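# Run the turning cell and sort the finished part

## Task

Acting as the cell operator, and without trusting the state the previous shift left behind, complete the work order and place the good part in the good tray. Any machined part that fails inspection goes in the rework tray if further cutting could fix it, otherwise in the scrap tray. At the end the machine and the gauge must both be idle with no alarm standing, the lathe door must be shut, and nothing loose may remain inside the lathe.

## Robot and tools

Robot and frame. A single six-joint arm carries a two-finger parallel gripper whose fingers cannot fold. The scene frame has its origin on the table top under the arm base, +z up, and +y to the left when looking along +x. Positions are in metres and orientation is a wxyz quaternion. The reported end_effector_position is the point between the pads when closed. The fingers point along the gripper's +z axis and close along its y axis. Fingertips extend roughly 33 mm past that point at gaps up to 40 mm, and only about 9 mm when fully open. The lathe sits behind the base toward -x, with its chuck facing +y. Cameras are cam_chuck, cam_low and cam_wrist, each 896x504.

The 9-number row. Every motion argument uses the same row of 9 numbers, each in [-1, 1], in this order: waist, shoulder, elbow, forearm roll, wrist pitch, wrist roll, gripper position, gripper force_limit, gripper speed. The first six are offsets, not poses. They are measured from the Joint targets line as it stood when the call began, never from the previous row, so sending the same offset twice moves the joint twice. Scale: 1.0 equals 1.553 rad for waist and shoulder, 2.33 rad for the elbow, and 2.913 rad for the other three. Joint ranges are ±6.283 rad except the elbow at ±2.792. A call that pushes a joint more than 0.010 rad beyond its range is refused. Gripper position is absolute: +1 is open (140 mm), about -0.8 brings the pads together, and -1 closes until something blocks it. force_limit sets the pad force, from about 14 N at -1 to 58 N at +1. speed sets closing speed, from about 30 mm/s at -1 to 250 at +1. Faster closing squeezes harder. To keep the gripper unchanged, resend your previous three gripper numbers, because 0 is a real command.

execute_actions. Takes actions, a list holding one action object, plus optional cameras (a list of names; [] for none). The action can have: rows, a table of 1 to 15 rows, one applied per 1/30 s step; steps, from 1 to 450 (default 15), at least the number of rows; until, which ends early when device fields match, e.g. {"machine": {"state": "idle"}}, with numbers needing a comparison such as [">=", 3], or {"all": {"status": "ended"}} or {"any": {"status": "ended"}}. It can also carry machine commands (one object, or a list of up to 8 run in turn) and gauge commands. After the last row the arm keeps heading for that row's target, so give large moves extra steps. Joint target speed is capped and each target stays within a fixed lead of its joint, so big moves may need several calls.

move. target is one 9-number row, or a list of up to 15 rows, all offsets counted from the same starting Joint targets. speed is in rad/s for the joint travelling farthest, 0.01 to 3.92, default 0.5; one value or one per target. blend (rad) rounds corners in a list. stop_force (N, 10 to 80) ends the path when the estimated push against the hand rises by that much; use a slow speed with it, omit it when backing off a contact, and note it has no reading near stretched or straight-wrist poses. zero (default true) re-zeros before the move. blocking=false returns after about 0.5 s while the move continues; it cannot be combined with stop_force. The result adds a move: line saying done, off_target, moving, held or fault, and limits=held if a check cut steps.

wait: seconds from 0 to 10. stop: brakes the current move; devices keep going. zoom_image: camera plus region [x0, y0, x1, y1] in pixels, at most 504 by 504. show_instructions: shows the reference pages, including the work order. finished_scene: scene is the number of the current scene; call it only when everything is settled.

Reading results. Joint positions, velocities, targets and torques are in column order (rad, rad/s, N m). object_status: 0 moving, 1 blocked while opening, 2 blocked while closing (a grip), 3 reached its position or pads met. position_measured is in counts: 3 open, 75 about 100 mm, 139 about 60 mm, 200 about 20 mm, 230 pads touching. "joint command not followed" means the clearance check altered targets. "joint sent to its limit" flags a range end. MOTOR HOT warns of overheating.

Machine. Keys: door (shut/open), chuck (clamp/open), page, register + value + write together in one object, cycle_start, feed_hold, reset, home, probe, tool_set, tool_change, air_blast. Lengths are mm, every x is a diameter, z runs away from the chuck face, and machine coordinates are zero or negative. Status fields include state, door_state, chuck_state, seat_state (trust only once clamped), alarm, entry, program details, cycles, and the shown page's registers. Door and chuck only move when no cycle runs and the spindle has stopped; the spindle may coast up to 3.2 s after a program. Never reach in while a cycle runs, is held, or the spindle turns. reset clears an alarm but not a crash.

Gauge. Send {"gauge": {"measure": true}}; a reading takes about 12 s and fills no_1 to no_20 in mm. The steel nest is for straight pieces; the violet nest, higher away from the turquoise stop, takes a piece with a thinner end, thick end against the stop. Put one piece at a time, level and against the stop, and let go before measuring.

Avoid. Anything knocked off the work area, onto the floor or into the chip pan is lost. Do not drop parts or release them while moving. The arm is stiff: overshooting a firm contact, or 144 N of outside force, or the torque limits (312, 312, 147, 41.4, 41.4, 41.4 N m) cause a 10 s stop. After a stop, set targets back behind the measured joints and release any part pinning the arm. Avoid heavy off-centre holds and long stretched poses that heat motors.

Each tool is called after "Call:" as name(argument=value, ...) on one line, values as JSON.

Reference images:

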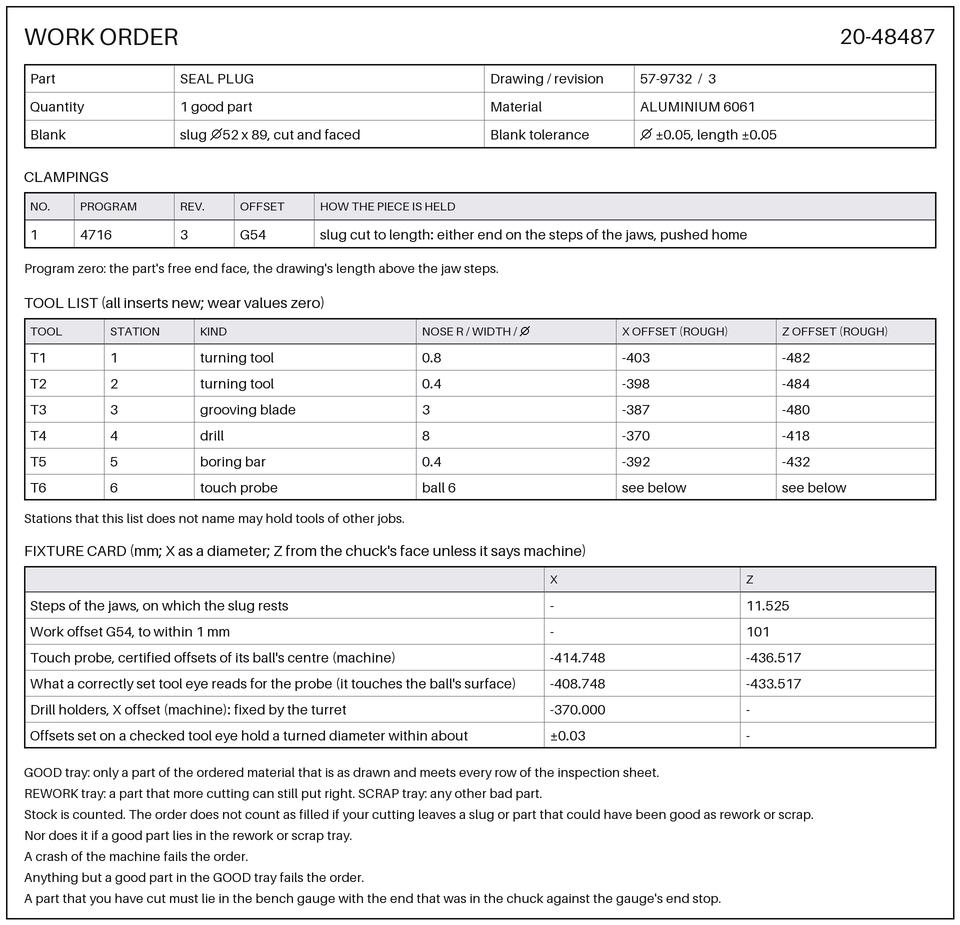

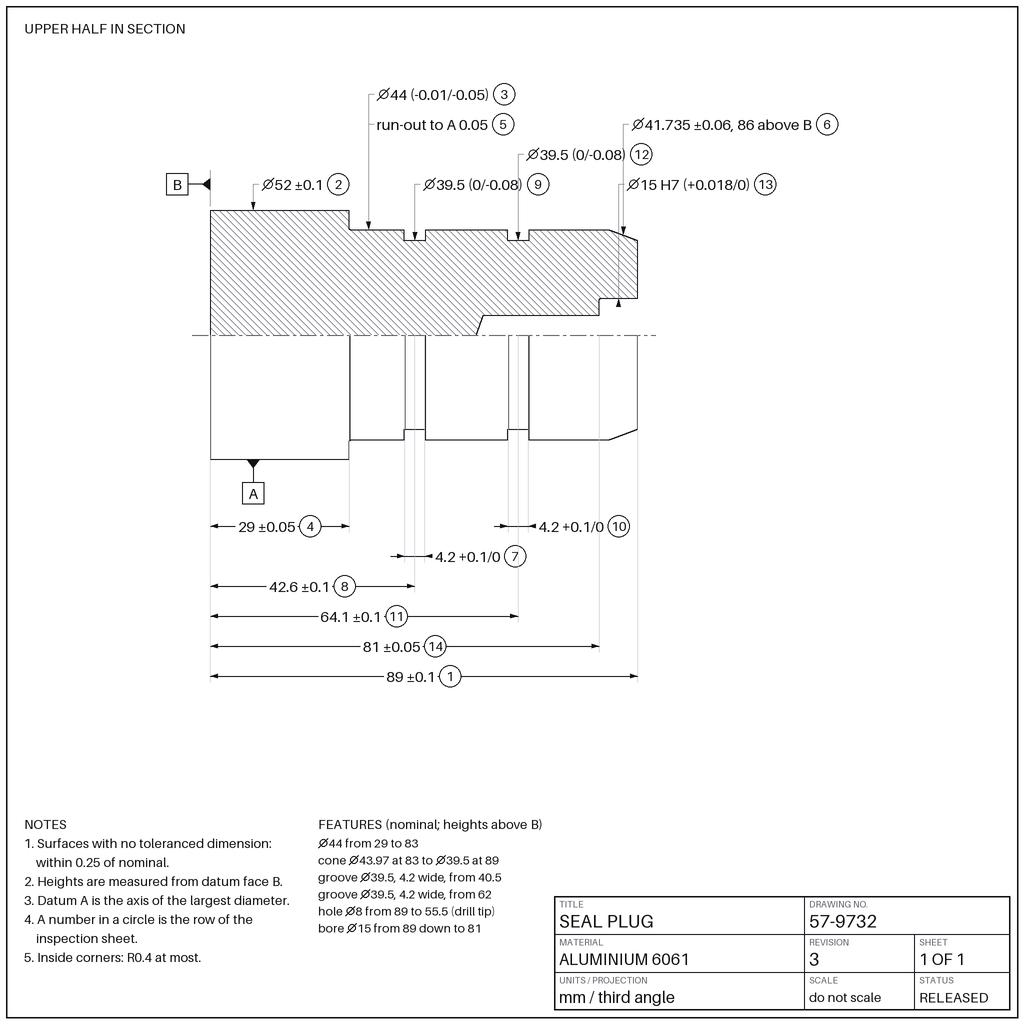

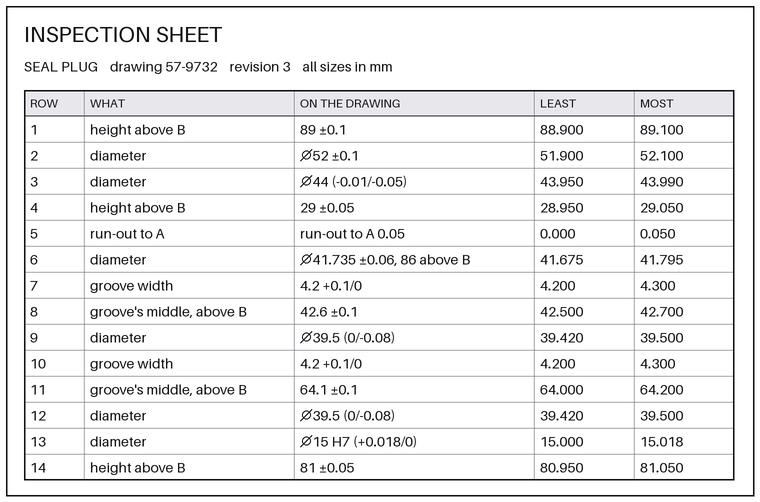

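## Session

Call:
execute_actions(actions=[{"machine":{"page":"tools"},"steps":2}])

Call:
execute_actions(actions=[{"machine":{"page":"program"},"steps":2}], cameras=[])

Call:
execute_actions(actions=[{"machine":[{"page":"measuring"},{"register":"tool_call","value":6,"write":true},{"tool_change":true},{"tool_set":true}],"steps":2}], cameras=[])

Call:
zoom_image(camera="cam_low", region=[392, 0, 896, 504])

Scene clock: 0.27 s.
end_effector_position=(+0.4260, +0.0756, +0.4073) position_measured=3 object_status=3 end_effector_quat_wxyz=(+0.010, -0.651, +0.759, -0.015)
Joint positions: [0.115 -0.211 1.886 3.142 -1.442 0.238]
Joint velocities: within noise
Joint torques (N m): [4.14 -17.91 -44.01 -4.33 0.72 -0.1]
External joint torques (N m): [-4.58 -1.4 2.29 -0.02 -0.65 0.09]
Flange force (N): [12.0 2.9 2.2]
Joint targets: [0.115 -0.211 1.886 3.142 -1.442 0.238]
Tool commands: gripper/position=+1.0 gripper/force_limit=+1.0 gripper/speed=+1.0
machine.tools: t1_x=-402.952 t1_x_wear=+0.000 t1_z=-481.577 t1_z_wear=+0.000 t1_radius=+0.800 t1_station=+1.000 t2_x=-370.000 t2_x_wear=+0.000 t2_z=-417.627 t2_z_wear=+0.000 t2_radius=+0.000 t2_station=+2.000 t3_x=-386.658 t3_x_wear=+0.000 t3_z=-479.577 t3_z_wear=+0.000 t3_radius=+0.000 t3_station=+3.000 t4_x=-397.812 t4_x_wear=+0.000 t4_z=-484.275 t4_z_wear=+0.000 t4_radius=+0.400 t4_station=+4.000 t5_x=-391.812 t5_x_wear=+0.000 t5_z=-431.568 t5_z_wear=+0.000 t5_radius=+0.400 t5_station=+5.000 t6_x=-414.748 t6_x_wear=+0.000 t6_z=-436.517 t6_z_wear=+0.000 t6_radius=+3.000 t6_station=+6.000
machine: state=done door_state=shut chuck_state=clamped seat_state=home door_answer=taken chuck_answer=taken page=tools entry=no_entry entries=0 alarm=no_alarm queue=done queue_left=0
gauge: readings=0
camera_calibration:
cam_wrist: T_world_to_cam=[[-0.988459, 0.140282, -0.0571821, 0.446103], [0.112713, 0.933244, 0.341102, -0.257182], [0.101215, 0.330721, -0.938285, 0.459489], [0, 0, 0, 1]] pos_world=[0.423435, 0.0254712, 0.544366]

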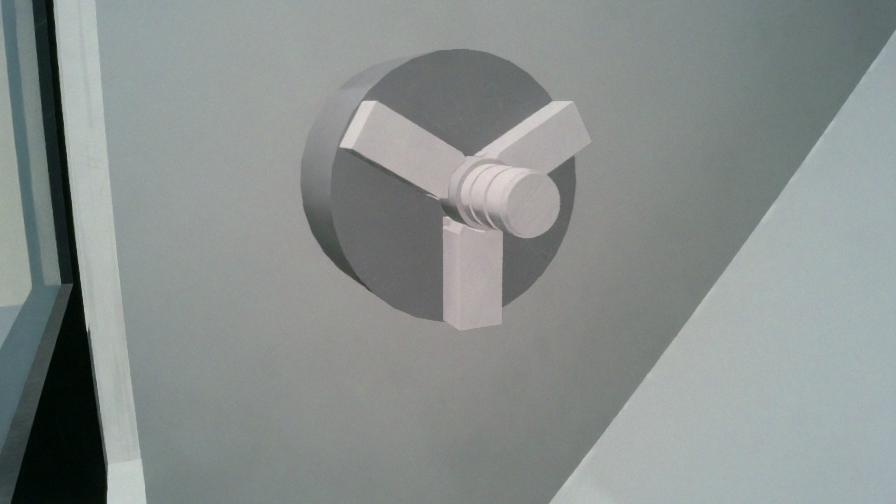

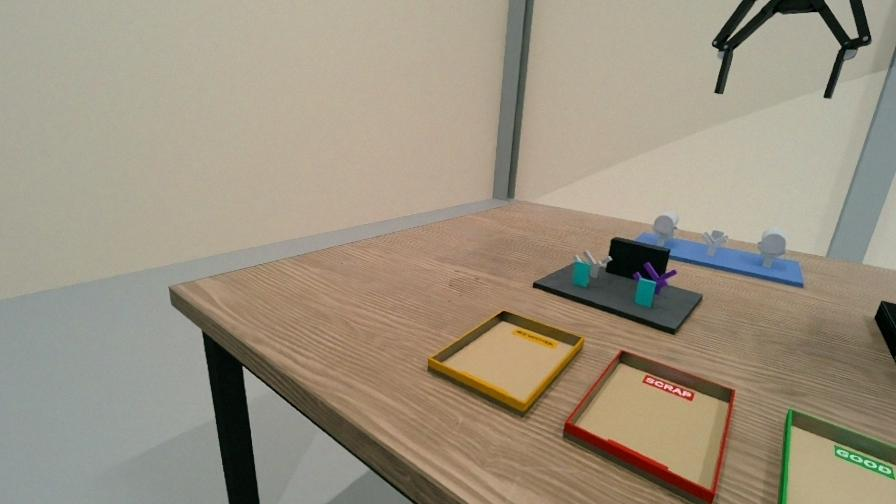

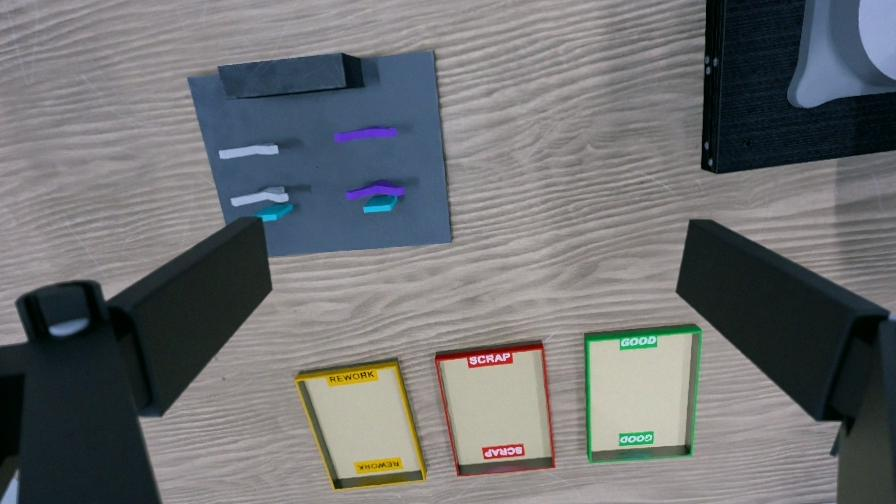

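Scene clock: 0.53 s.
end_effector_position=(+0.4260, +0.0756, +0.4073) position_measured=3 object_status=3 end_effector_quat_wxyz=(+0.010, -0.651, +0.759, -0.015)
Joint positions: [0.115 -0.211 1.886 3.142 -1.442 0.238]
Joint velocities: within noise
Joint torques (N m): [4.08 -18.25 -43.99 -4.32 0.71 -0.12]
External joint torques (N m): [-4.52 -1.06 2.31 -0.04 -0.64 0.11]
Flange force (N): [11.6 2.4 2.4]
Joint targets: [0.115 -0.211 1.886 3.142 -1.442 0.238]
Tool commands: gripper/position=+1.0 gripper/force_limit=+1.0 gripper/speed=+1.0
machine.program: program=+4716 tool_call=+1 tool_in_place=+0 program_revision=+3 program_offset=+54 load_peak=+0 stored1_number=+4716 stored1_revision=+3 stored2_number=+8306 stored2_revision=+4 stored3_number=+7078 stored3_revision=+6 stored4_number=+0 stored4_revision=+0 cycles=+1
machine: state=done door_state=shut chuck_state=clamped seat_state=home door_answer=taken chuck_answer=taken page=program entry=no_entry entries=0 alarm=no_alarm queue=done queue_left=0
gauge: readings=0
No camera images: "cameras" was empty.

Scene clock: 0.80 s.
end_effector_position=(+0.4260, +0.0756, +0.4073) position_measured=3 object_status=3 end_effector_quat_wxyz=(+0.010, -0.651, +0.759, -0.015)
Joint positions: [0.115 -0.211 1.886 3.142 -1.442 0.238]
Joint velocities: within noise
Joint torques (N m): [4.18 -17.91 -43.87 -4.32 0.69 -0.14]
External joint torques (N m): [-4.6 -1.31 2.34 -0.02 -0.63 0.14]
Flange force (N): [11.9 2.8 2.4]
Joint targets: [0.115 -0.211 1.886 3.142 -1.442 0.238]
Tool commands: gripper/position=+1.0 gripper/force_limit=+1.0 gripper/speed=+1.0
machine.measuring: probe_x=+0.000 probe_z=+0.000 probe_move_x=+0.000 probe_move_z=+0.000 probe_radius=+2.992 eye_x=+56.988 eye_z=+153.786 probe_touched=+0 probe_found_x=+0.000 probe_found_z=+0.000 set_x=+0.000 set_z=+0.000
machine: state=done door_state=shut chuck_state=clamped seat_state=home door_answer=taken chuck_answer=taken page=measuring entry=taken entries=2 alarm=no_alarm queue=running queue_left=1
gauge: readings=0
No camera images: "cameras" was empty.

Scaled by 1.000.

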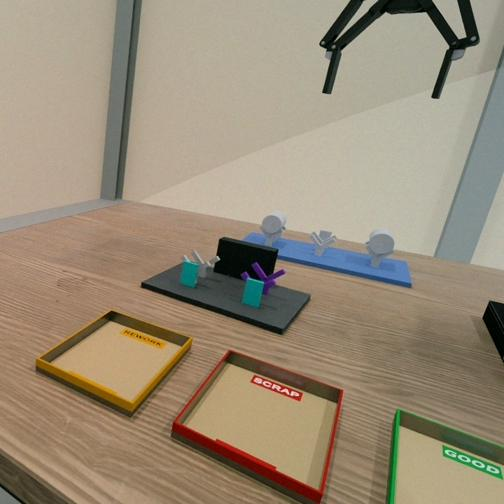

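Call:
execute_actions(actions=[{"steps":450,"until":{"machine":{"queue":["!=","running"]}}}], cameras=["cam_chuck"])

Call:
zoom_image(camera="cam_chuck", region=[420, 130, 600, 260])

Scene clock: 17.93 s.
end_effector_position=(+0.4260, +0.0756, +0.4073) position_measured=3 object_status=3 end_effector_quat_wxyz=(+0.010, -0.651, +0.759, -0.015)
Joint positions: [0.115 -0.211 1.886 3.142 -1.442 0.238]
Joint velocities: within noise
Joint torques (N m): [4.2 -18.3 -43.99 -4.32 0.7 -0.09]
External joint torques (N m): [-4.68 -1.1 2.14 -0.06 -0.63 0.09]
Flange force (N): [12.0 2.2 2.1]
Joint targets: [0.115 -0.211 1.886 3.142 -1.442 0.238]
Tool commands: gripper/position=+1.0 gripper/force_limit=+1.0 gripper/speed=+1.0
machine.measuring: probe_x=+0.000 probe_z=+0.000 probe_move_x=+0.000 probe_move_z=+0.000 probe_radius=+2.992 eye_x=+56.988 eye_z=+153.786 probe_touched=+0 probe_found_x=+0.000 probe_found_z=+0.000 set_x=-409.289 set_z=-433.624
machine: state=done door_state=shut chuck_state=clamped seat_state=home door_answer=taken chuck_answer=taken page=measuring entry=taken entries=3 alarm=no_alarm queue=done queue_left=0
gauge: readings=0
Images, in order (width x height): cam_chuck 896x504.

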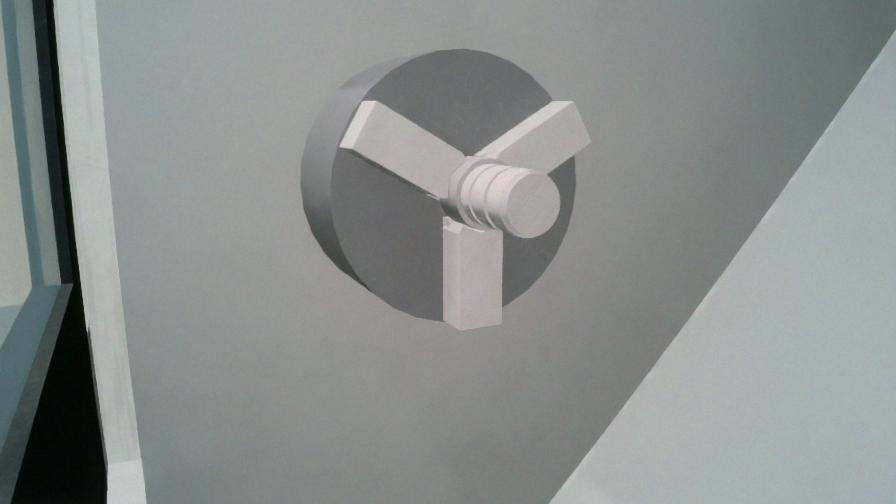

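Scaled by 2.800 from the camera's 896x504 image, which has a finer 1280x720 frame.

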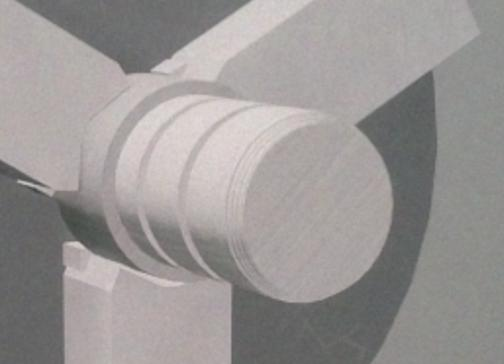

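Call:
execute_actions(actions=[{"machine":[{"page":"measuring"},{"register":"eye_x","value":56.447,"write":true},{"register":"eye_z","value":153.679,"write":true},{"tool_set":true}],"steps":450,"until":{"machine":{"queue":["!=","running"]}}}], cameras=[])

Scene clock: 64.23 s.
end_effector_position=(+0.4260, +0.0756, +0.4073) position_measured=3 object_status=3 end_effector_quat_wxyz=(+0.010, -0.651, +0.759, -0.015)
Joint positions: [0.115 -0.211 1.886 3.142 -1.442 0.238]
Joint velocities: within noise
Joint torques (N m): [3.85 -18 -44.02 -4.3 0.68 -0.13]
External joint torques (N m): [-4.23 -1.29 2.41 -0.04 -0.62 0.13]
Flange force (N): [11.1 3.1 2.5]
Joint targets: [0.115 -0.211 1.886 3.142 -1.442 0.238]
Tool commands: gripper/position=+1.0 gripper/force_limit=+1.0 gripper/speed=+1.0
machine.measuring: probe_x=+0.000 probe_z=+0.000 probe_move_x=+0.000 probe_move_z=+0.000 probe_radius=+2.992 eye_x=+56.447 eye_z=+153.679 probe_touched=+0 probe_found_x=+0.000 probe_found_z=+0.000 set_x=-408.735 set_z=-433.526
machine: state=done door_state=shut chuck_state=clamped seat_state=home door_answer=taken chuck_answer=taken page=measuring entry=taken entries=6 alarm=no_alarm queue=done queue_left=0
gauge: readings=0
No camera images: "cameras" was empty.

Call:
execute_actions(actions=[{"machine":[{"register":"probe_x","value":30,"write":true},{"register":"probe_z","value":108,"write":true},{"register":"probe_move_x","value":0,"write":true},{"register":"probe_move_z","value":-12,"write":true},{"probe":true}],"steps":450,"until":{"machine":{"queue":["!=","running"]}}}], cameras=[])

Call:
execute_actions(actions=[{"machine":[{"register":"probe_x","value":0,"write":true},{"register":"probe_z","value":108,"write":true},{"register":"probe_move_z","value":-20,"write":true},{"probe":true}],"steps":450,"until":{"machine":{"queue":["!=","running"]}}}], cameras=[])

Call:
execute_actions(actions=[{"machine":[{"register":"probe_x","value":62,"write":true},{"register":"probe_z","value":65,"write":true},{"register":"probe_move_z","value":0,"write":true},{"register":"probe_move_x","value":-30,"write":true},{"probe":true}],"steps":450,"until":{"machine":{"queue":["!=","running"]}}}], cameras=[])

Call:
execute_actions(actions=[{"machine":[{"page":"work_offsets"}],"steps":5}], cameras=[])

Scene clock: 82.00 s.
end_effector_position=(+0.4260, +0.0756, +0.4073) position_measured=3 object_status=3 end_effector_quat_wxyz=(+0.010, -0.651, +0.759, -0.015)
Joint positions: [0.115 -0.211 1.886 3.142 -1.442 0.238]
Joint velocities: within noise
Joint torques (N m): [4.06 -18.23 -44.02 -4.29 0.71 -0.11]
External joint torques (N m): [-4.57 -1.09 2.24 -0.09 -0.64 0.11]
Flange force (N): [11.7 2.3 2.2]
Joint targets: [0.115 -0.211 1.886 3.142 -1.442 0.238]
Tool commands: gripper/position=+1.0 gripper/force_limit=+1.0 gripper/speed=+1.0
machine.measuring: probe_x=+30.000 probe_z=+108.000 probe_move_x=+0.000 probe_move_z=-12.000 probe_radius=+2.992 eye_x=+56.447 eye_z=+153.679 probe_touched=+1 probe_found_x=+30.000 probe_found_z=+100.499 set_x=-408.735 set_z=-433.526
machine: state=done door_state=shut chuck_state=clamped seat_state=home door_answer=taken chuck_answer=taken page=measuring entry=taken entries=11 alarm=no_alarm queue=done queue_left=0
gauge: readings=0
No camera images: "cameras" was empty.

Scene clock: 88.83 s.
end_effector_position=(+0.4260, +0.0756, +0.4073) position_measured=3 object_status=3 end_effector_quat_wxyz=(+0.010, -0.651, +0.759, -0.015)
Joint positions: [0.115 -0.211 1.886 3.142 -1.442 0.238]
Joint velocities: within noise
Joint torques (N m): [4.02 -17.95 -43.96 -4.33 0.71 -0.12]
External joint torques (N m): [-4.44 -1.41 2.26 -0.02 -0.64 0.12]
Flange force (N): [11.6 3.0 2.2]
Joint targets: [0.115 -0.211 1.886 3.142 -1.442 0.238]
Tool commands: gripper/position=+1.0 gripper/force_limit=+1.0 gripper/speed=+1.0
machine.measuring: probe_x=+0.000 probe_z=+108.000 probe_move_x=+0.000 probe_move_z=-20.000 probe_radius=+2.992 eye_x=+56.447 eye_z=+153.679 probe_touched=+0 probe_found_x=+0.000 probe_found_z=+0.000 set_x=-408.735 set_z=-433.526
machine: state=alarm door_state=shut chuck_state=clamped seat_state=home door_answer=taken chuck_answer=taken page=measuring entry=taken entries=15 alarm=probe_no_touch queue=dropped queue_left=0
gauge: readings=0
No camera images: "cameras" was empty.

Scene clock: 89.90 s.
end_effector_position=(+0.4260, +0.0756, +0.4073) position_measured=3 object_status=3 end_effector_quat_wxyz=(+0.010, -0.651, +0.759, -0.015)
Joint positions: [0.115 -0.211 1.886 3.142 -1.442 0.238]
Joint velocities: within noise
Joint torques (N m): [3.92 -18.12 -43.9 -4.32 0.71 -0.12]
External joint torques (N m): [-4.43 -1.2 2.29 -0.03 -0.64 0.12]
Flange force (N): [11.5 2.7 2.3]
Joint targets: [0.115 -0.211 1.886 3.142 -1.442 0.238]
Tool commands: gripper/position=+1.0 gripper/force_limit=+1.0 gripper/speed=+1.0
machine.measuring: probe_x=+62.000 probe_z=+65.000 probe_move_x=-30.000 probe_move_z=+0.000 probe_radius=+2.992 eye_x=+56.447 eye_z=+153.679 probe_touched=+0 probe_found_x=+0.000 probe_found_z=+0.000 set_x=-408.735 set_z=-433.526
machine: state=alarm door_state=shut chuck_state=clamped seat_state=home door_answer=taken chuck_answer=taken page=measuring entry=refused_alarm entries=20 alarm=probe_no_touch queue=dropped queue_left=0
gauge: readings=0
No camera images: "cameras" was empty.

Scene clock: 90.27 s.
end_effector_position=(+0.4260, +0.0756, +0.4073) position_measured=3 object_status=3 end_effector_quat_wxyz=(+0.010, -0.651, +0.759, -0.015)
Joint positions: [0.115 -0.211 1.886 3.142 -1.442 0.238]
Joint velocities: within noise
Joint torques (N m): [4.1 -18.16 -43.94 -4.29 0.72 -0.12]
External joint torques (N m): [-4.42 -1.24 2.22 -0.06 -0.65 0.12]
Flange force (N): [11.4 2.7 2.1]
Joint targets: [0.115 -0.211 1.886 3.142 -1.442 0.238]
Tool commands: gripper/position=+1.0 gripper/force_limit=+1.0 gripper/speed=+1.0
machine.work_offsets: g54_z=+100.525 g55_z=+0.000
machine: state=alarm door_state=shut chuck_state=clamped seat_state=home door_answer=taken chuck_answer=taken page=work_offsets entry=refused_alarm entries=20 alarm=probe_no_touch queue=done queue_left=0
gauge: readings=0
No camera images: "cameras" was empty.

Call:
execute_actions(actions=[{"machine":[{"page":"measuring","reset":true},{"register":"probe_move_z","value":0,"write":true},{"register":"probe_x","value":0,"write":true},{"register":"probe_z","value":97.5,"write":true},{"register":"probe_move_x","value":20,"write":true},{"probe":true}],"steps":450,"until":{"machine":{"queue":["!=","running"]}}}], cameras=[])

Call:
execute_actions(actions=[{"machine":[{"register":"probe_move_x","value":-30,"write":true},{"register":"probe_x","value":62,"write":true},{"register":"probe_z","value":65,"write":true},{"probe":true}],"steps":450,"until":{"machine":{"queue":["!=","running"]}}}], cameras=[])

Call:
execute_actions(actions=[{"machine":[{"register":"probe_z","value":35,"write":true},{"probe":true}],"steps":450,"until":{"machine":{"queue":["!=","running"]}}}], cameras=[])

Call:
execute_actions(actions=[{"machine":[{"register":"probe_x","value":48.5,"write":true},{"register":"probe_z","value":50,"write":true},{"register":"probe_move_x","value":0,"write":true},{"register":"probe_move_z","value":-15,"write":true},{"probe":true}],"steps":450,"until":{"machine":{"queue":["!=","running"]}}}], cameras=[])

Scene clock: 107.70 s.
end_effector_position=(+0.4260, +0.0756, +0.4073) position_measured=3 object_status=3 end_effector_quat_wxyz=(+0.010, -0.651, +0.759, -0.015)
Joint positions: [0.115 -0.211 1.886 3.142 -1.442 0.238]
Joint velocities: within noise
Joint torques (N m): [3.99 -18.21 -43.89 -4.3 0.71 -0.13]
External joint torques (N m): [-4.51 -1.05 2.26 -0.05 -0.64 0.12]
Flange force (N): [11.6 2.4 2.3]
Joint targets: [0.115 -0.211 1.886 3.142 -1.442 0.238]
Tool commands: gripper/position=+1.0 gripper/force_limit=+1.0 gripper/speed=+1.0
machine.measuring: probe_x=+0.000 probe_z=+97.500 probe_move_x=+20.000 probe_move_z=+0.000 probe_radius=+2.992 eye_x=+56.447 eye_z=+153.679 probe_touched=+0 probe_found_x=+0.000 probe_found_z=+0.000 set_x=-408.735 set_z=-433.526
machine: state=alarm door_state=shut chuck_state=clamped seat_state=home door_answer=taken chuck_answer=taken page=measuring entry=taken entries=26 alarm=probe_obstructed queue=dropped queue_left=0
gauge: readings=0
No camera images: "cameras" was empty.

Scene clock: 108.57 s.
end_effector_position=(+0.4260, +0.0756, +0.4073) position_measured=3 object_status=3 end_effector_quat_wxyz=(+0.010, -0.651, +0.759, -0.015)
Joint positions: [0.115 -0.211 1.886 3.142 -1.442 0.238]
Joint velocities: within noise
Joint torques (N m): [4.29 -18.35 -43.91 -4.33 0.72 -0.12]
External joint torques (N m): [-4.71 -1.03 2.17 -0.04 -0.65 0.11]
Flange force (N): [12.0 2.1 2.1]
Joint targets: [0.115 -0.211 1.886 3.142 -1.442 0.238]
Tool commands: gripper/position=+1.0 gripper/force_limit=+1.0 gripper/speed=+1.0
machine.measuring: probe_x=+62.000 probe_z=+65.000 probe_move_x=-30.000 probe_move_z=+0.000 probe_radius=+2.992 eye_x=+56.447 eye_z=+153.679 probe_touched=+0 probe_found_x=+0.000 probe_found_z=+0.000 set_x=-408.735 set_z=-433.526
machine: state=alarm door_state=shut chuck_state=clamped seat_state=home door_answer=taken chuck_answer=taken page=measuring entry=refused_alarm entries=30 alarm=probe_obstructed queue=dropped queue_left=0
gauge: readings=0
No camera images: "cameras" was empty.

Scene clock: 109.03 s.
end_effector_position=(+0.4260, +0.0756, +0.4073) position_measured=3 object_status=3 end_effector_quat_wxyz=(+0.010, -0.651, +0.759, -0.015)
Joint positions: [0.115 -0.211 1.886 3.142 -1.442 0.238]
Joint velocities: within noise
Joint torques (N m): [4.07 -17.75 -43.94 -4.27 0.69 -0.09]
External joint torques (N m): [-4.43 -1.6 2.23 -0.08 -0.62 0.08]
Flange force (N): [11.8 3.2 2.1]
Joint targets: [0.115 -0.211 1.886 3.142 -1.442 0.238]
Tool commands: gripper/position=+1.0 gripper/force_limit=+1.0 gripper/speed=+1.0
machine.measuring: probe_x=+62.000 probe_z=+35.000 probe_move_x=-30.000 probe_move_z=+0.000 probe_radius=+2.992 eye_x=+56.447 eye_z=+153.679 probe_touched=+0 probe_found_x=+0.000 probe_found_z=+0.000 set_x=-408.735 set_z=-433.526
machine: state=alarm door_state=shut chuck_state=clamped seat_state=home door_answer=taken chuck_answer=taken page=measuring entry=refused_alarm entries=32 alarm=probe_obstructed queue=dropped queue_left=0
gauge: readings=0
No camera images: "cameras" was empty.

Scene clock: 110.10 s.
end_effector_position=(+0.4260, +0.0756, +0.4073) position_measured=3 object_status=3 end_effector_quat_wxyz=(+0.010, -0.651, +0.759, -0.015)
Joint positions: [0.115 -0.211 1.886 3.142 -1.442 0.238]
Joint velocities: within noise
Joint torques (N m): [4.47 -18.09 -43.99 -4.3 0.68 -0.1]
External joint torques (N m): [-4.9 -1.28 2.27 -0.06 -0.61 0.1]
Flange force (N): [12.6 2.5 2.3]
Joint targets: [0.115 -0.211 1.886 3.142 -1.442 0.238]
Tool commands: gripper/position=+1.0 gripper/force_limit=+1.0 gripper/speed=+1.0
machine.measuring: probe_x=+48.500 probe_z=+50.000 probe_move_x=+0.000 probe_move_z=-15.000 probe_radius=+2.992 eye_x=+56.447 eye_z=+153.679 probe_touched=+0 probe_found_x=+0.000 probe_found_z=+0.000 set_x=-408.735 set_z=-433.526
machine: state=alarm door_state=shut chuck_state=clamped seat_state=home door_answer=taken chuck_answer=taken page=measuring entry=refused_alarm entries=37 alarm=probe_obstructed queue=dropped queue_left=0
gauge: readings=0
No camera images: "cameras" was empty.

Call:
execute_actions(actions=[{"machine":[{"reset":true},{"home":true},{"page":"position"}],"steps":450,"until":{"machine":{"queue":["!=","running"]}}}], cameras=[])

Scene clock: 116.23 s.
end_effector_position=(+0.4260, +0.0756, +0.4073) position_measured=3 object_status=3 end_effector_quat_wxyz=(+0.010, -0.651, +0.759, -0.015)
Joint positions: [0.115 -0.211 1.886 3.142 -1.442 0.238]
Joint velocities: within noise
Joint torques (N m): [4.11 -18.1 -43.88 -4.31 0.7 -0.13]
External joint torques (N m): [-4.64 -1.2 2.21 -0.05 -0.64 0.12]
Flange force (N): [11.9 2.5 2.2]
Joint targets: [0.115 -0.211 1.886 3.142 -1.442 0.238]
Tool commands: gripper/position=+1.0 gripper/force_limit=+1.0 gripper/speed=+1.0
machine.position: pos_x=+0.000 pos_z=+0.000
machine: state=done door_state=shut chuck_state=clamped seat_state=home door_answer=taken chuck_answer=taken page=position entry=taken entries=39 alarm=no_alarm queue=done queue_left=0
gauge: readings=0
No camera images: "cameras" was empty.

Call:
execute_actions(actions=[{"machine":[{"page":"measuring"},{"register":"probe_move_z","value":0,"write":true},{"register":"probe_x","value":0,"write":true},{"register":"probe_z","value":98,"write":true},{"register":"probe_move_x","value":20,"write":true},{"probe":true}],"steps":450,"until":{"machine":{"queue":["!=","running"]}}}], cameras=[])

Call:
execute_actions(actions=[{"machine":[{"home":true}],"steps":450,"until":{"machine":{"queue":["!=","running"]}}}], cameras=[])

Scene clock: 129.70 s.
end_effector_position=(+0.4260, +0.0756, +0.4073) position_measured=3 object_status=3 end_effector_quat_wxyz=(+0.010, -0.651, +0.759, -0.015)
Joint positions: [0.115 -0.211 1.886 3.142 -1.442 0.238]
Joint velocities: within noise
Joint torques (N m): [4 -18.26 -43.92 -4.29 0.7 -0.08]
External joint torques (N m): [-4.52 -1.04 2.25 -0.07 -0.63 0.07]
Flange force (N): [11.7 2.3 2.3]
Joint targets: [0.115 -0.211 1.886 3.142 -1.442 0.238]
Tool commands: gripper/position=+1.0 gripper/force_limit=+1.0 gripper/speed=+1.0
machine.measuring: probe_x=+0.000 probe_z=+98.000 probe_move_x=+20.000 probe_move_z=+0.000 probe_radius=+2.992 eye_x=+56.447 eye_z=+153.679 probe_touched=+0 probe_found_x=+0.000 probe_found_z=+0.000 set_x=-408.735 set_z=-433.526
machine: state=alarm door_state=shut chuck_state=clamped seat_state=home door_answer=taken chuck_answer=taken page=measuring entry=taken entries=44 alarm=probe_obstructed queue=dropped queue_left=0
gauge: readings=0
No camera images: "cameras" was empty.

Scene clock: 129.97 s.
end_effector_position=(+0.4260, +0.0756, +0.4073) position_measured=3 object_status=3 end_effector_quat_wxyz=(+0.010, -0.651, +0.759, -0.015)
Joint positions: [0.115 -0.211 1.886 3.142 -1.442 0.238]
Joint velocities: within noise
Joint torques (N m): [4.04 -17.81 -44.01 -4.31 0.72 -0.1]
External joint torques (N m): [-4.66 -1.48 2.3 -0.06 -0.65 0.09]
Flange force (N): [12.2 3.0 2.2]
Joint targets: [0.115 -0.211 1.886 3.142 -1.442 0.238]
Tool commands: gripper/position=+1.0 gripper/force_limit=+1.0 gripper/speed=+1.0
machine.measuring: probe_x=+0.000 probe_z=+98.000 probe_move_x=+20.000 probe_move_z=+0.000 probe_radius=+2.992 eye_x=+56.447 eye_z=+153.679 probe_touched=+0 probe_found_x=+0.000 probe_found_z=+0.000 set_x=-408.735 set_z=-433.526
machine: state=alarm door_state=shut chuck_state=clamped seat_state=home door_answer=taken chuck_answer=taken page=measuring entry=refused_alarm entries=45 alarm=probe_obstructed queue=dropped queue_left=0
gauge: readings=0
No camera images: "cameras" was empty.

Call:
execute_actions(actions=[{"machine":[{"reset":true},{"home":true},{"register":"probe_move_x","value":-30,"write":true},{"register":"probe_x","value":62,"write":true},{"register":"probe_z","value":65,"write":true},{"probe":true}],"steps":450,"until":{"machine":{"queue":["!=","running"]}}}], cameras=[])

Call:
execute_actions(actions=[{"machine":[{"register":"probe_z","value":35,"write":true},{"probe":true}],"steps":450,"until":{"machine":{"queue":["!=","running"]}}}], cameras=[])

Call:
execute_actions(actions=[{"machine":[{"register":"probe_x","value":52,"write":true},{"register":"probe_z","value":50,"write":true},{"register":"probe_move_x","value":0,"write":true},{"register":"probe_move_z","value":-15,"write":true},{"probe":true}],"steps":450,"until":{"machine":{"queue":["!=","running"]}}}], cameras=[])

Call:
execute_actions(actions=[{"machine":[{"register":"probe_move_z","value":0,"write":true},{"register":"probe_x","value":62,"write":true},{"register":"probe_z","value":47,"write":true},{"register":"probe_move_x","value":-30,"write":true},{"probe":true}],"steps":450,"until":{"machine":{"queue":["!=","running"]}}}], cameras=[])

Call:
execute_actions(actions=[{"machine":[{"register":"probe_z","value":88,"write":true},{"probe":true}],"steps":450,"until":{"machine":{"queue":["!=","running"]}}}], cameras=[])

Call:
execute_actions(actions=[{"machine":[{"register":"probe_z","value":97.525,"write":true},{"probe":true}],"steps":450,"until":{"machine":{"queue":["!=","running"]}}}], cameras=[])

Scene clock: 165.03 s.
end_effector_position=(+0.4260, +0.0756, +0.4073) position_measured=3 object_status=3 end_effector_quat_wxyz=(+0.010, -0.651, +0.759, -0.015)
Joint positions: [0.115 -0.211 1.886 3.142 -1.442 0.238]
Joint velocities: within noise
Joint torques (N m): [3.87 -18.17 -43.9 -4.32 0.7 -0.13]
External joint torques (N m): [-4.25 -1.14 2.22 -0.03 -0.64 0.13]
Flange force (N): [11.0 2.6 2.2]
Joint targets: [0.115 -0.211 1.886 3.142 -1.442 0.238]
Tool commands: gripper/position=+1.0 gripper/force_limit=+1.0 gripper/speed=+1.0
machine.measuring: probe_x=+62.000 probe_z=+65.000 probe_move_x=-30.000 probe_move_z=+0.000 probe_radius=+2.992 eye_x=+56.447 eye_z=+153.679 probe_touched=+1 probe_found_x=+44.354 probe_found_z=+65.000 set_x=-408.735 set_z=-433.526
machine: state=done door_state=shut chuck_state=clamped seat_state=home door_answer=taken chuck_answer=taken page=measuring entry=taken entries=51 alarm=no_alarm queue=done queue_left=0
gauge: readings=0
No camera images: "cameras" was empty.

Scene clock: 170.47 s.
end_effector_position=(+0.4260, +0.0756, +0.4073) position_measured=3 object_status=3 end_effector_quat_wxyz=(+0.010, -0.651, +0.759, -0.015)
Joint positions: [0.115 -0.211 1.886 3.142 -1.442 0.238]
Joint velocities: within noise
Joint torques (N m): [4.36 -18.16 -43.92 -4.34 0.72 -0.12]
External joint torques (N m): [-4.85 -1.08 2.34 -0.01 -0.66 0.12]
Flange force (N): [12.4 2.3 2.4]
Joint targets: [0.115 -0.211 1.886 3.142 -1.442 0.238]
Tool commands: gripper/position=+1.0 gripper/force_limit=+1.0 gripper/speed=+1.0
machine.measuring: probe_x=+62.000 probe_z=+35.000 probe_move_x=-30.000 probe_move_z=+0.000 probe_radius=+2.992 eye_x=+56.447 eye_z=+153.679 probe_touched=+1 probe_found_x=+51.988 probe_found_z=+35.000 set_x=-408.735 set_z=-433.526
machine: state=done door_state=shut chuck_state=clamped seat_state=home door_answer=taken chuck_answer=taken page=measuring entry=taken entries=53 alarm=no_alarm queue=done queue_left=0
gauge: readings=0
No camera images: "cameras" was empty.

Scene clock: 177.07 s.
end_effector_position=(+0.4260, +0.0756, +0.4073) position_measured=3 object_status=3 end_effector_quat_wxyz=(+0.010, -0.651, +0.759, -0.015)
Joint positions: [0.115 -0.211 1.886 3.142 -1.442 0.238]
Joint velocities: within noise
Joint torques (N m): [4.28 -17.89 -44.06 -4.34 0.7 -0.11]
External joint torques (N m): [-4.85 -1.42 2.38 -0.02 -0.64 0.11]
Flange force (N): [12.6 2.9 2.4]
Joint targets: [0.115 -0.211 1.886 3.142 -1.442 0.238]
Tool commands: gripper/position=+1.0 gripper/force_limit=+1.0 gripper/speed=+1.0
machine.measuring: probe_x=+52.000 probe_z=+50.000 probe_move_x=+0.000 probe_move_z=-15.000 probe_radius=+2.992 eye_x=+56.447 eye_z=+153.679 probe_touched=+1 probe_found_x=+52.000 probe_found_z=+40.522 set_x=-408.735 set_z=-433.526
machine: state=done door_state=shut chuck_state=clamped seat_state=home door_answer=taken chuck_answer=taken page=measuring entry=taken entries=58 alarm=no_alarm queue=done queue_left=0
gauge: readings=0
No camera images: "cameras" was empty.

Scene clock: 183.53 s.
end_effector_position=(+0.4260, +0.0756, +0.4073) position_measured=3 object_status=3 end_effector_quat_wxyz=(+0.010, -0.651, +0.759, -0.015)
Joint positions: [0.115 -0.211 1.886 3.142 -1.442 0.238]
Joint velocities: within noise
Joint torques (N m): [3.95 -17.98 -43.93 -4.33 0.74 -0.12]
External joint torques (N m): [-4.45 -1.22 2.34 -0.01 -0.67 0.12]
Flange force (N): [11.6 2.8 2.3]
Joint targets: [0.115 -0.211 1.886 3.142 -1.442 0.238]
Tool commands: gripper/position=+1.0 gripper/force_limit=+1.0 gripper/speed=+1.0
machine.measuring: probe_x=+62.000 probe_z=+47.000 probe_move_x=-30.000 probe_move_z=+0.000 probe_radius=+2.992 eye_x=+56.447 eye_z=+153.679 probe_touched=+1 probe_found_x=+44.352 probe_found_z=+47.000 set_x=-408.735 set_z=-433.526
machine: state=done door_state=shut chuck_state=clamped seat_state=home door_answer=taken chuck_answer=taken page=measuring entry=taken entries=63 alarm=no_alarm queue=done queue_left=0
gauge: readings=0
No camera images: "cameras" was empty.

Scene clock: 189.20 s.
end_effector_position=(+0.4260, +0.0756, +0.4073) position_measured=3 object_status=3 end_effector_quat_wxyz=(+0.010, -0.651, +0.759, -0.015)
Joint positions: [0.115 -0.211 1.886 3.142 -1.442 0.238]
Joint velocities: within noise
Joint torques (N m): [4.01 -18.1 -43.95 -4.31 0.67 -0.1]
External joint torques (N m): [-4.47 -1.22 2.2 -0.05 -0.6 0.1]
Flange force (N): [11.6 2.5 2.2]
Joint targets: [0.115 -0.211 1.886 3.142 -1.442 0.238]
Tool commands: gripper/position=+1.0 gripper/force_limit=+1.0 gripper/speed=+1.0
machine.measuring: probe_x=+62.000 probe_z=+88.000 probe_move_x=-30.000 probe_move_z=+0.000 probe_radius=+2.992 eye_x=+56.447 eye_z=+153.679 probe_touched=+1 probe_found_x=+44.356 probe_found_z=+88.000 set_x=-408.735 set_z=-433.526
machine: state=done door_state=shut chuck_state=clamped seat_state=home door_answer=taken chuck_answer=taken page=measuring entry=taken entries=65 alarm=no_alarm queue=done queue_left=0
gauge: readings=0
No camera images: "cameras" was empty.

Scene clock: 194.93 s.
end_effector_position=(+0.4260, +0.0756, +0.4073) position_measured=3 object_status=3 end_effector_quat_wxyz=(+0.010, -0.651, +0.759, -0.015)
Joint positions: [0.115 -0.211 1.886 3.142 -1.442 0.238]
Joint velocities: within noise
Joint torques (N m): [4 -17.94 -44.03 -4.31 0.7 -0.09]
External joint torques (N m): [-4.4 -1.24 2.66 -0.01 -0.64 0.08]
Flange force (N): [11.7 3.2 2.9]
Joint targets: [0.115 -0.211 1.886 3.142 -1.442 0.238]
Tool commands: gripper/position=+1.0 gripper/force_limit=+1.0 gripper/speed=+1.0
machine.measuring: probe_x=+62.000 probe_z=+97.525 probe_move_x=-30.000 probe_move_z=+0.000 probe_radius=+2.992 eye_x=+56.447 eye_z=+153.679 probe_touched=+1 probe_found_x=+42.494 probe_found_z=+97.525 set_x=-408.735 set_z=-433.526
machine: state=done door_state=shut chuck_state=clamped seat_state=home door_answer=taken chuck_answer=taken page=measuring entry=taken entries=67 alarm=no_alarm queue=done queue_left=0
gauge: readings=0
No camera images: "cameras" was empty.

Call:
execute_actions(actions=[{"machine":[{"register":"t2_x","value":-397.812,"write":true},{"register":"t2_z","value":-484.275,"write":true},{"register":"t2_radius","value":0.4,"write":true},{"register":"t4_x","value":-370,"write":true},{"register":"t4_z","value":-417.627,"write":true},{"register":"t4_radius","value":0,"write":true},{"page":"tools"}],"steps":450,"until":{"machine":{"queue":["!=","running"]}}}], cameras=[])

Call:
execute_actions(actions=[{"machine":[{"page":"measuring"},{"register":"tool_call","value":1,"write":true},{"tool_change":true},{"tool_set":true}],"steps":450,"until":{"machine":{"queue":["!=","running"]}}}], cameras=[])

Call:
execute_actions(actions=[{"machine":[{"register":"tool_call","value":2,"write":true},{"tool_change":true},{"tool_set":true}],"steps":450,"until":{"machine":{"queue":["!=","running"]}}}], cameras=[])

Call:
execute_actions(actions=[{"machine":[{"register":"tool_call","value":3,"write":true},{"tool_change":true},{"tool_set":true}],"steps":450,"until":{"machine":{"queue":["!=","running"]}}}], cameras=[])

Call:
execute_actions(actions=[{"machine":[{"register":"tool_call","value":4,"write":true},{"tool_change":true},{"tool_set":true}],"steps":450,"until":{"machine":{"queue":["!=","running"]}}}], cameras=[])

Call:
execute_actions(actions=[{"machine":[{"register":"tool_call","value":5,"write":true},{"tool_change":true},{"tool_set":true}],"steps":450,"until":{"machine":{"queue":["!=","running"]}}}], cameras=[])

Scene clock: 219.93 s.
end_effector_position=(+0.4260, +0.0756, +0.4073) position_measured=3 object_status=3 end_effector_quat_wxyz=(+0.010, -0.651, +0.759, -0.015)
Joint positions: [0.115 -0.211 1.886 3.142 -1.442 0.238]
Joint velocities: within noise
Joint torques (N m): [4.25 -18.16 -44.01 -4.3 0.71 -0.12]
External joint torques (N m): [-4.62 -1.17 2.37 -0.05 -0.64 0.12]
Flange force (N): [11.9 2.6 2.4]
Joint targets: [0.115 -0.211 1.886 3.142 -1.442 0.238]
Tool commands: gripper/position=+1.0 gripper/force_limit=+1.0 gripper/speed=+1.0
machine.tools: t1_x=-402.952 t1_x_wear=+0.000 t1_z=-481.577 t1_z_wear=+0.000 t1_radius=+0.800 t1_station=+1.000 t2_x=-397.812 t2_x_wear=+0.000 t2_z=-484.275 t2_z_wear=+0.000 t2_radius=+0.400 t2_station=+2.000 t3_x=-386.658 t3_x_wear=+0.000 t3_z=-479.577 t3_z_wear=+0.000 t3_radius=+0.000 t3_station=+3.000 t4_x=-370.000 t4_x_wear=+0.000 t4_z=-417.627 t4_z_wear=+0.000 t4_radius=+0.000 t4_station=+4.000 t5_x=-391.812 t5_x_wear=+0.000 t5_z=-431.568 t5_z_wear=+0.000 t5_radius=+0.400 t5_station=+5.000 t6_x=-414.748 t6_x_wear=+0.000 t6_z=-436.517 t6_z_wear=+0.000 t6_radius=+3.000 t6_station=+6.000
machine: state=done door_state=shut chuck_state=clamped seat_state=home door_answer=taken chuck_answer=taken page=tools entry=taken entries=73 alarm=no_alarm queue=done queue_left=0
gauge: readings=0
No camera images: "cameras" was empty.

Scene clock: 235.13 s.
end_effector_position=(+0.4260, +0.0756, +0.4073) position_measured=3 object_status=3 end_effector_quat_wxyz=(+0.010, -0.651, +0.759, -0.015)
Joint positions: [0.115 -0.211 1.886 3.142 -1.442 0.238]
Joint velocities: within noise
Joint torques (N m): [3.96 -18.3 -43.96 -4.33 0.69 -0.11]
External joint torques (N m): [-4.6 -0.88 2.34 -0.03 -0.62 0.11]
Flange force (N): [11.7 2.1 2.5]
Joint targets: [0.115 -0.211 1.886 3.142 -1.442 0.238]
Tool commands: gripper/position=+1.0 gripper/force_limit=+1.0 gripper/speed=+1.0
machine.measuring: probe_x=+62.000 probe_z=+97.525 probe_move_x=-30.000 probe_move_z=+0.000 probe_radius=+2.992 eye_x=+56.447 eye_z=+153.679 probe_touched=+1 probe_found_x=+42.494 probe_found_z=+97.525 set_x=-408.735 set_z=-433.526
machine: state=busy door_state=shut chuck_state=clamped seat_state=home door_answer=taken chuck_answer=taken page=measuring entry=taken entries=76 alarm=no_alarm queue=running queue_left=0
gauge: readings=0
No camera images: "cameras" was empty.

Scene clock: 235.40 s.
end_effector_position=(+0.4260, +0.0756, +0.4073) position_measured=3 object_status=3 end_effector_quat_wxyz=(+0.010, -0.651, +0.759, -0.015)
Joint positions: [0.115 -0.211 1.886 3.142 -1.442 0.238]
Joint velocities: within noise
Joint torques (N m): [3.99 -18 -43.93 -4.35 0.73 -0.11]
External joint torques (N m): [-4.45 -1.28 2.27 -0.01 -0.66 0.11]
Flange force (N): [11.6 2.8 2.2]
Joint targets: [0.115 -0.211 1.886 3.142 -1.442 0.238]
Tool commands: gripper/position=+1.0 gripper/force_limit=+1.0 gripper/speed=+1.0
machine.measuring: probe_x=+62.000 probe_z=+97.525 probe_move_x=-30.000 probe_move_z=+0.000 probe_radius=+2.992 eye_x=+56.447 eye_z=+153.679 probe_touched=+1 probe_found_x=+42.494 probe_found_z=+97.525 set_x=-408.735 set_z=-433.526
machine: state=busy door_state=shut chuck_state=clamped seat_state=home door_answer=taken chuck_answer=taken page=measuring entry=refused_busy entries=77 alarm=no_alarm queue=dropped queue_left=0
gauge: readings=0
No camera images: "cameras" was empty.

Scene clock: 235.67 s.
end_effector_position=(+0.4260, +0.0756, +0.4073) position_measured=3 object_status=3 end_effector_quat_wxyz=(+0.010, -0.651, +0.759, -0.015)
Joint positions: [0.115 -0.211 1.886 3.142 -1.442 0.238]
Joint velocities: within noise
Joint torques (N m): [4.26 -18.14 -43.98 -4.31 0.68 -0.13]
External joint torques (N m): [-4.61 -1.16 2.37 -0.03 -0.62 0.13]
Flange force (N): [11.9 2.6 2.5]
Joint targets: [0.115 -0.211 1.886 3.142 -1.442 0.238]
Tool commands: gripper/position=+1.0 gripper/force_limit=+1.0 gripper/speed=+1.0
machine.measuring: probe_x=+62.000 probe_z=+97.525 probe_move_x=-30.000 probe_move_z=+0.000 probe_radius=+2.992 eye_x=+56.447 eye_z=+153.679 probe_touched=+1 probe_found_x=+42.494 probe_found_z=+97.525 set_x=-408.735 set_z=-433.526
machine: state=busy door_state=shut chuck_state=clamped seat_state=home door_answer=taken chuck_answer=taken page=measuring entry=refused_busy entries=78 alarm=no_alarm queue=dropped queue_left=0
gauge: readings=0
No camera images: "cameras" was empty.

Scene clock: 235.93 s.
end_effector_position=(+0.4260, +0.0756, +0.4073) position_measured=3 object_status=3 end_effector_quat_wxyz=(+0.010, -0.651, +0.759, -0.015)
Joint positions: [0.115 -0.211 1.886 3.142 -1.442 0.238]
Joint velocities: within noise
Joint torques (N m): [3.82 -17.92 -43.91 -4.32 0.7 -0.14]
External joint torques (N m): [-4.2 -1.53 2.08 -0.05 -0.63 0.13]
Flange force (N): [11.0 3.1 1.9]
Joint targets: [0.115 -0.211 1.886 3.142 -1.442 0.238]
Tool commands: gripper/position=+1.0 gripper/force_limit=+1.0 gripper/speed=+1.0
machine.measuring: probe_x=+62.000 probe_z=+97.525 probe_move_x=-30.000 probe_move_z=+0.000 probe_radius=+2.992 eye_x=+56.447 eye_z=+153.679 probe_touched=+1 probe_found_x=+42.494 probe_found_z=+97.525 set_x=-408.735 set_z=-433.526
machine: state=busy door_state=shut chuck_state=clamped seat_state=home door_answer=taken chuck_answer=taken page=measuring entry=refused_busy entries=79 alarm=no_alarm queue=dropped queue_left=0
gauge: readings=0
No camera images: "cameras" was empty.

Scene clock: 236.20 s.
end_effector_position=(+0.4260, +0.0756, +0.4073) position_measured=3 object_status=3 end_effector_quat_wxyz=(+0.010, -0.651, +0.759, -0.015)
Joint positions: [0.115 -0.211 1.886 3.142 -1.442 0.238]
Joint velocities: within noise
Joint torques (N m): [3.92 -18.29 -44.05 -4.33 0.71 -0.15]
External joint torques (N m): [-4.34 -1.03 2.29 -0.03 -0.64 0.14]
Flange force (N): [11.2 2.5 2.3]
Joint targets: [0.115 -0.211 1.886 3.142 -1.442 0.238]
Tool commands: gripper/position=+1.0 gripper/force_limit=+1.0 gripper/speed=+1.0
machine.measuring: probe_x=+62.000 probe_z=+97.525 probe_move_x=-30.000 probe_move_z=+0.000 probe_radius=+2.992 eye_x=+56.447 eye_z=+153.679 probe_touched=+1 probe_found_x=+42.494 probe_found_z=+97.525 set_x=-408.735 set_z=-433.526
machine: state=busy door_state=shut chuck_state=clamped seat_state=home door_answer=taken chuck_answer=taken page=measuring entry=refused_busy entries=80 alarm=no_alarm queue=dropped queue_left=0
gauge: readings=0
No camera images: "cameras" was empty.


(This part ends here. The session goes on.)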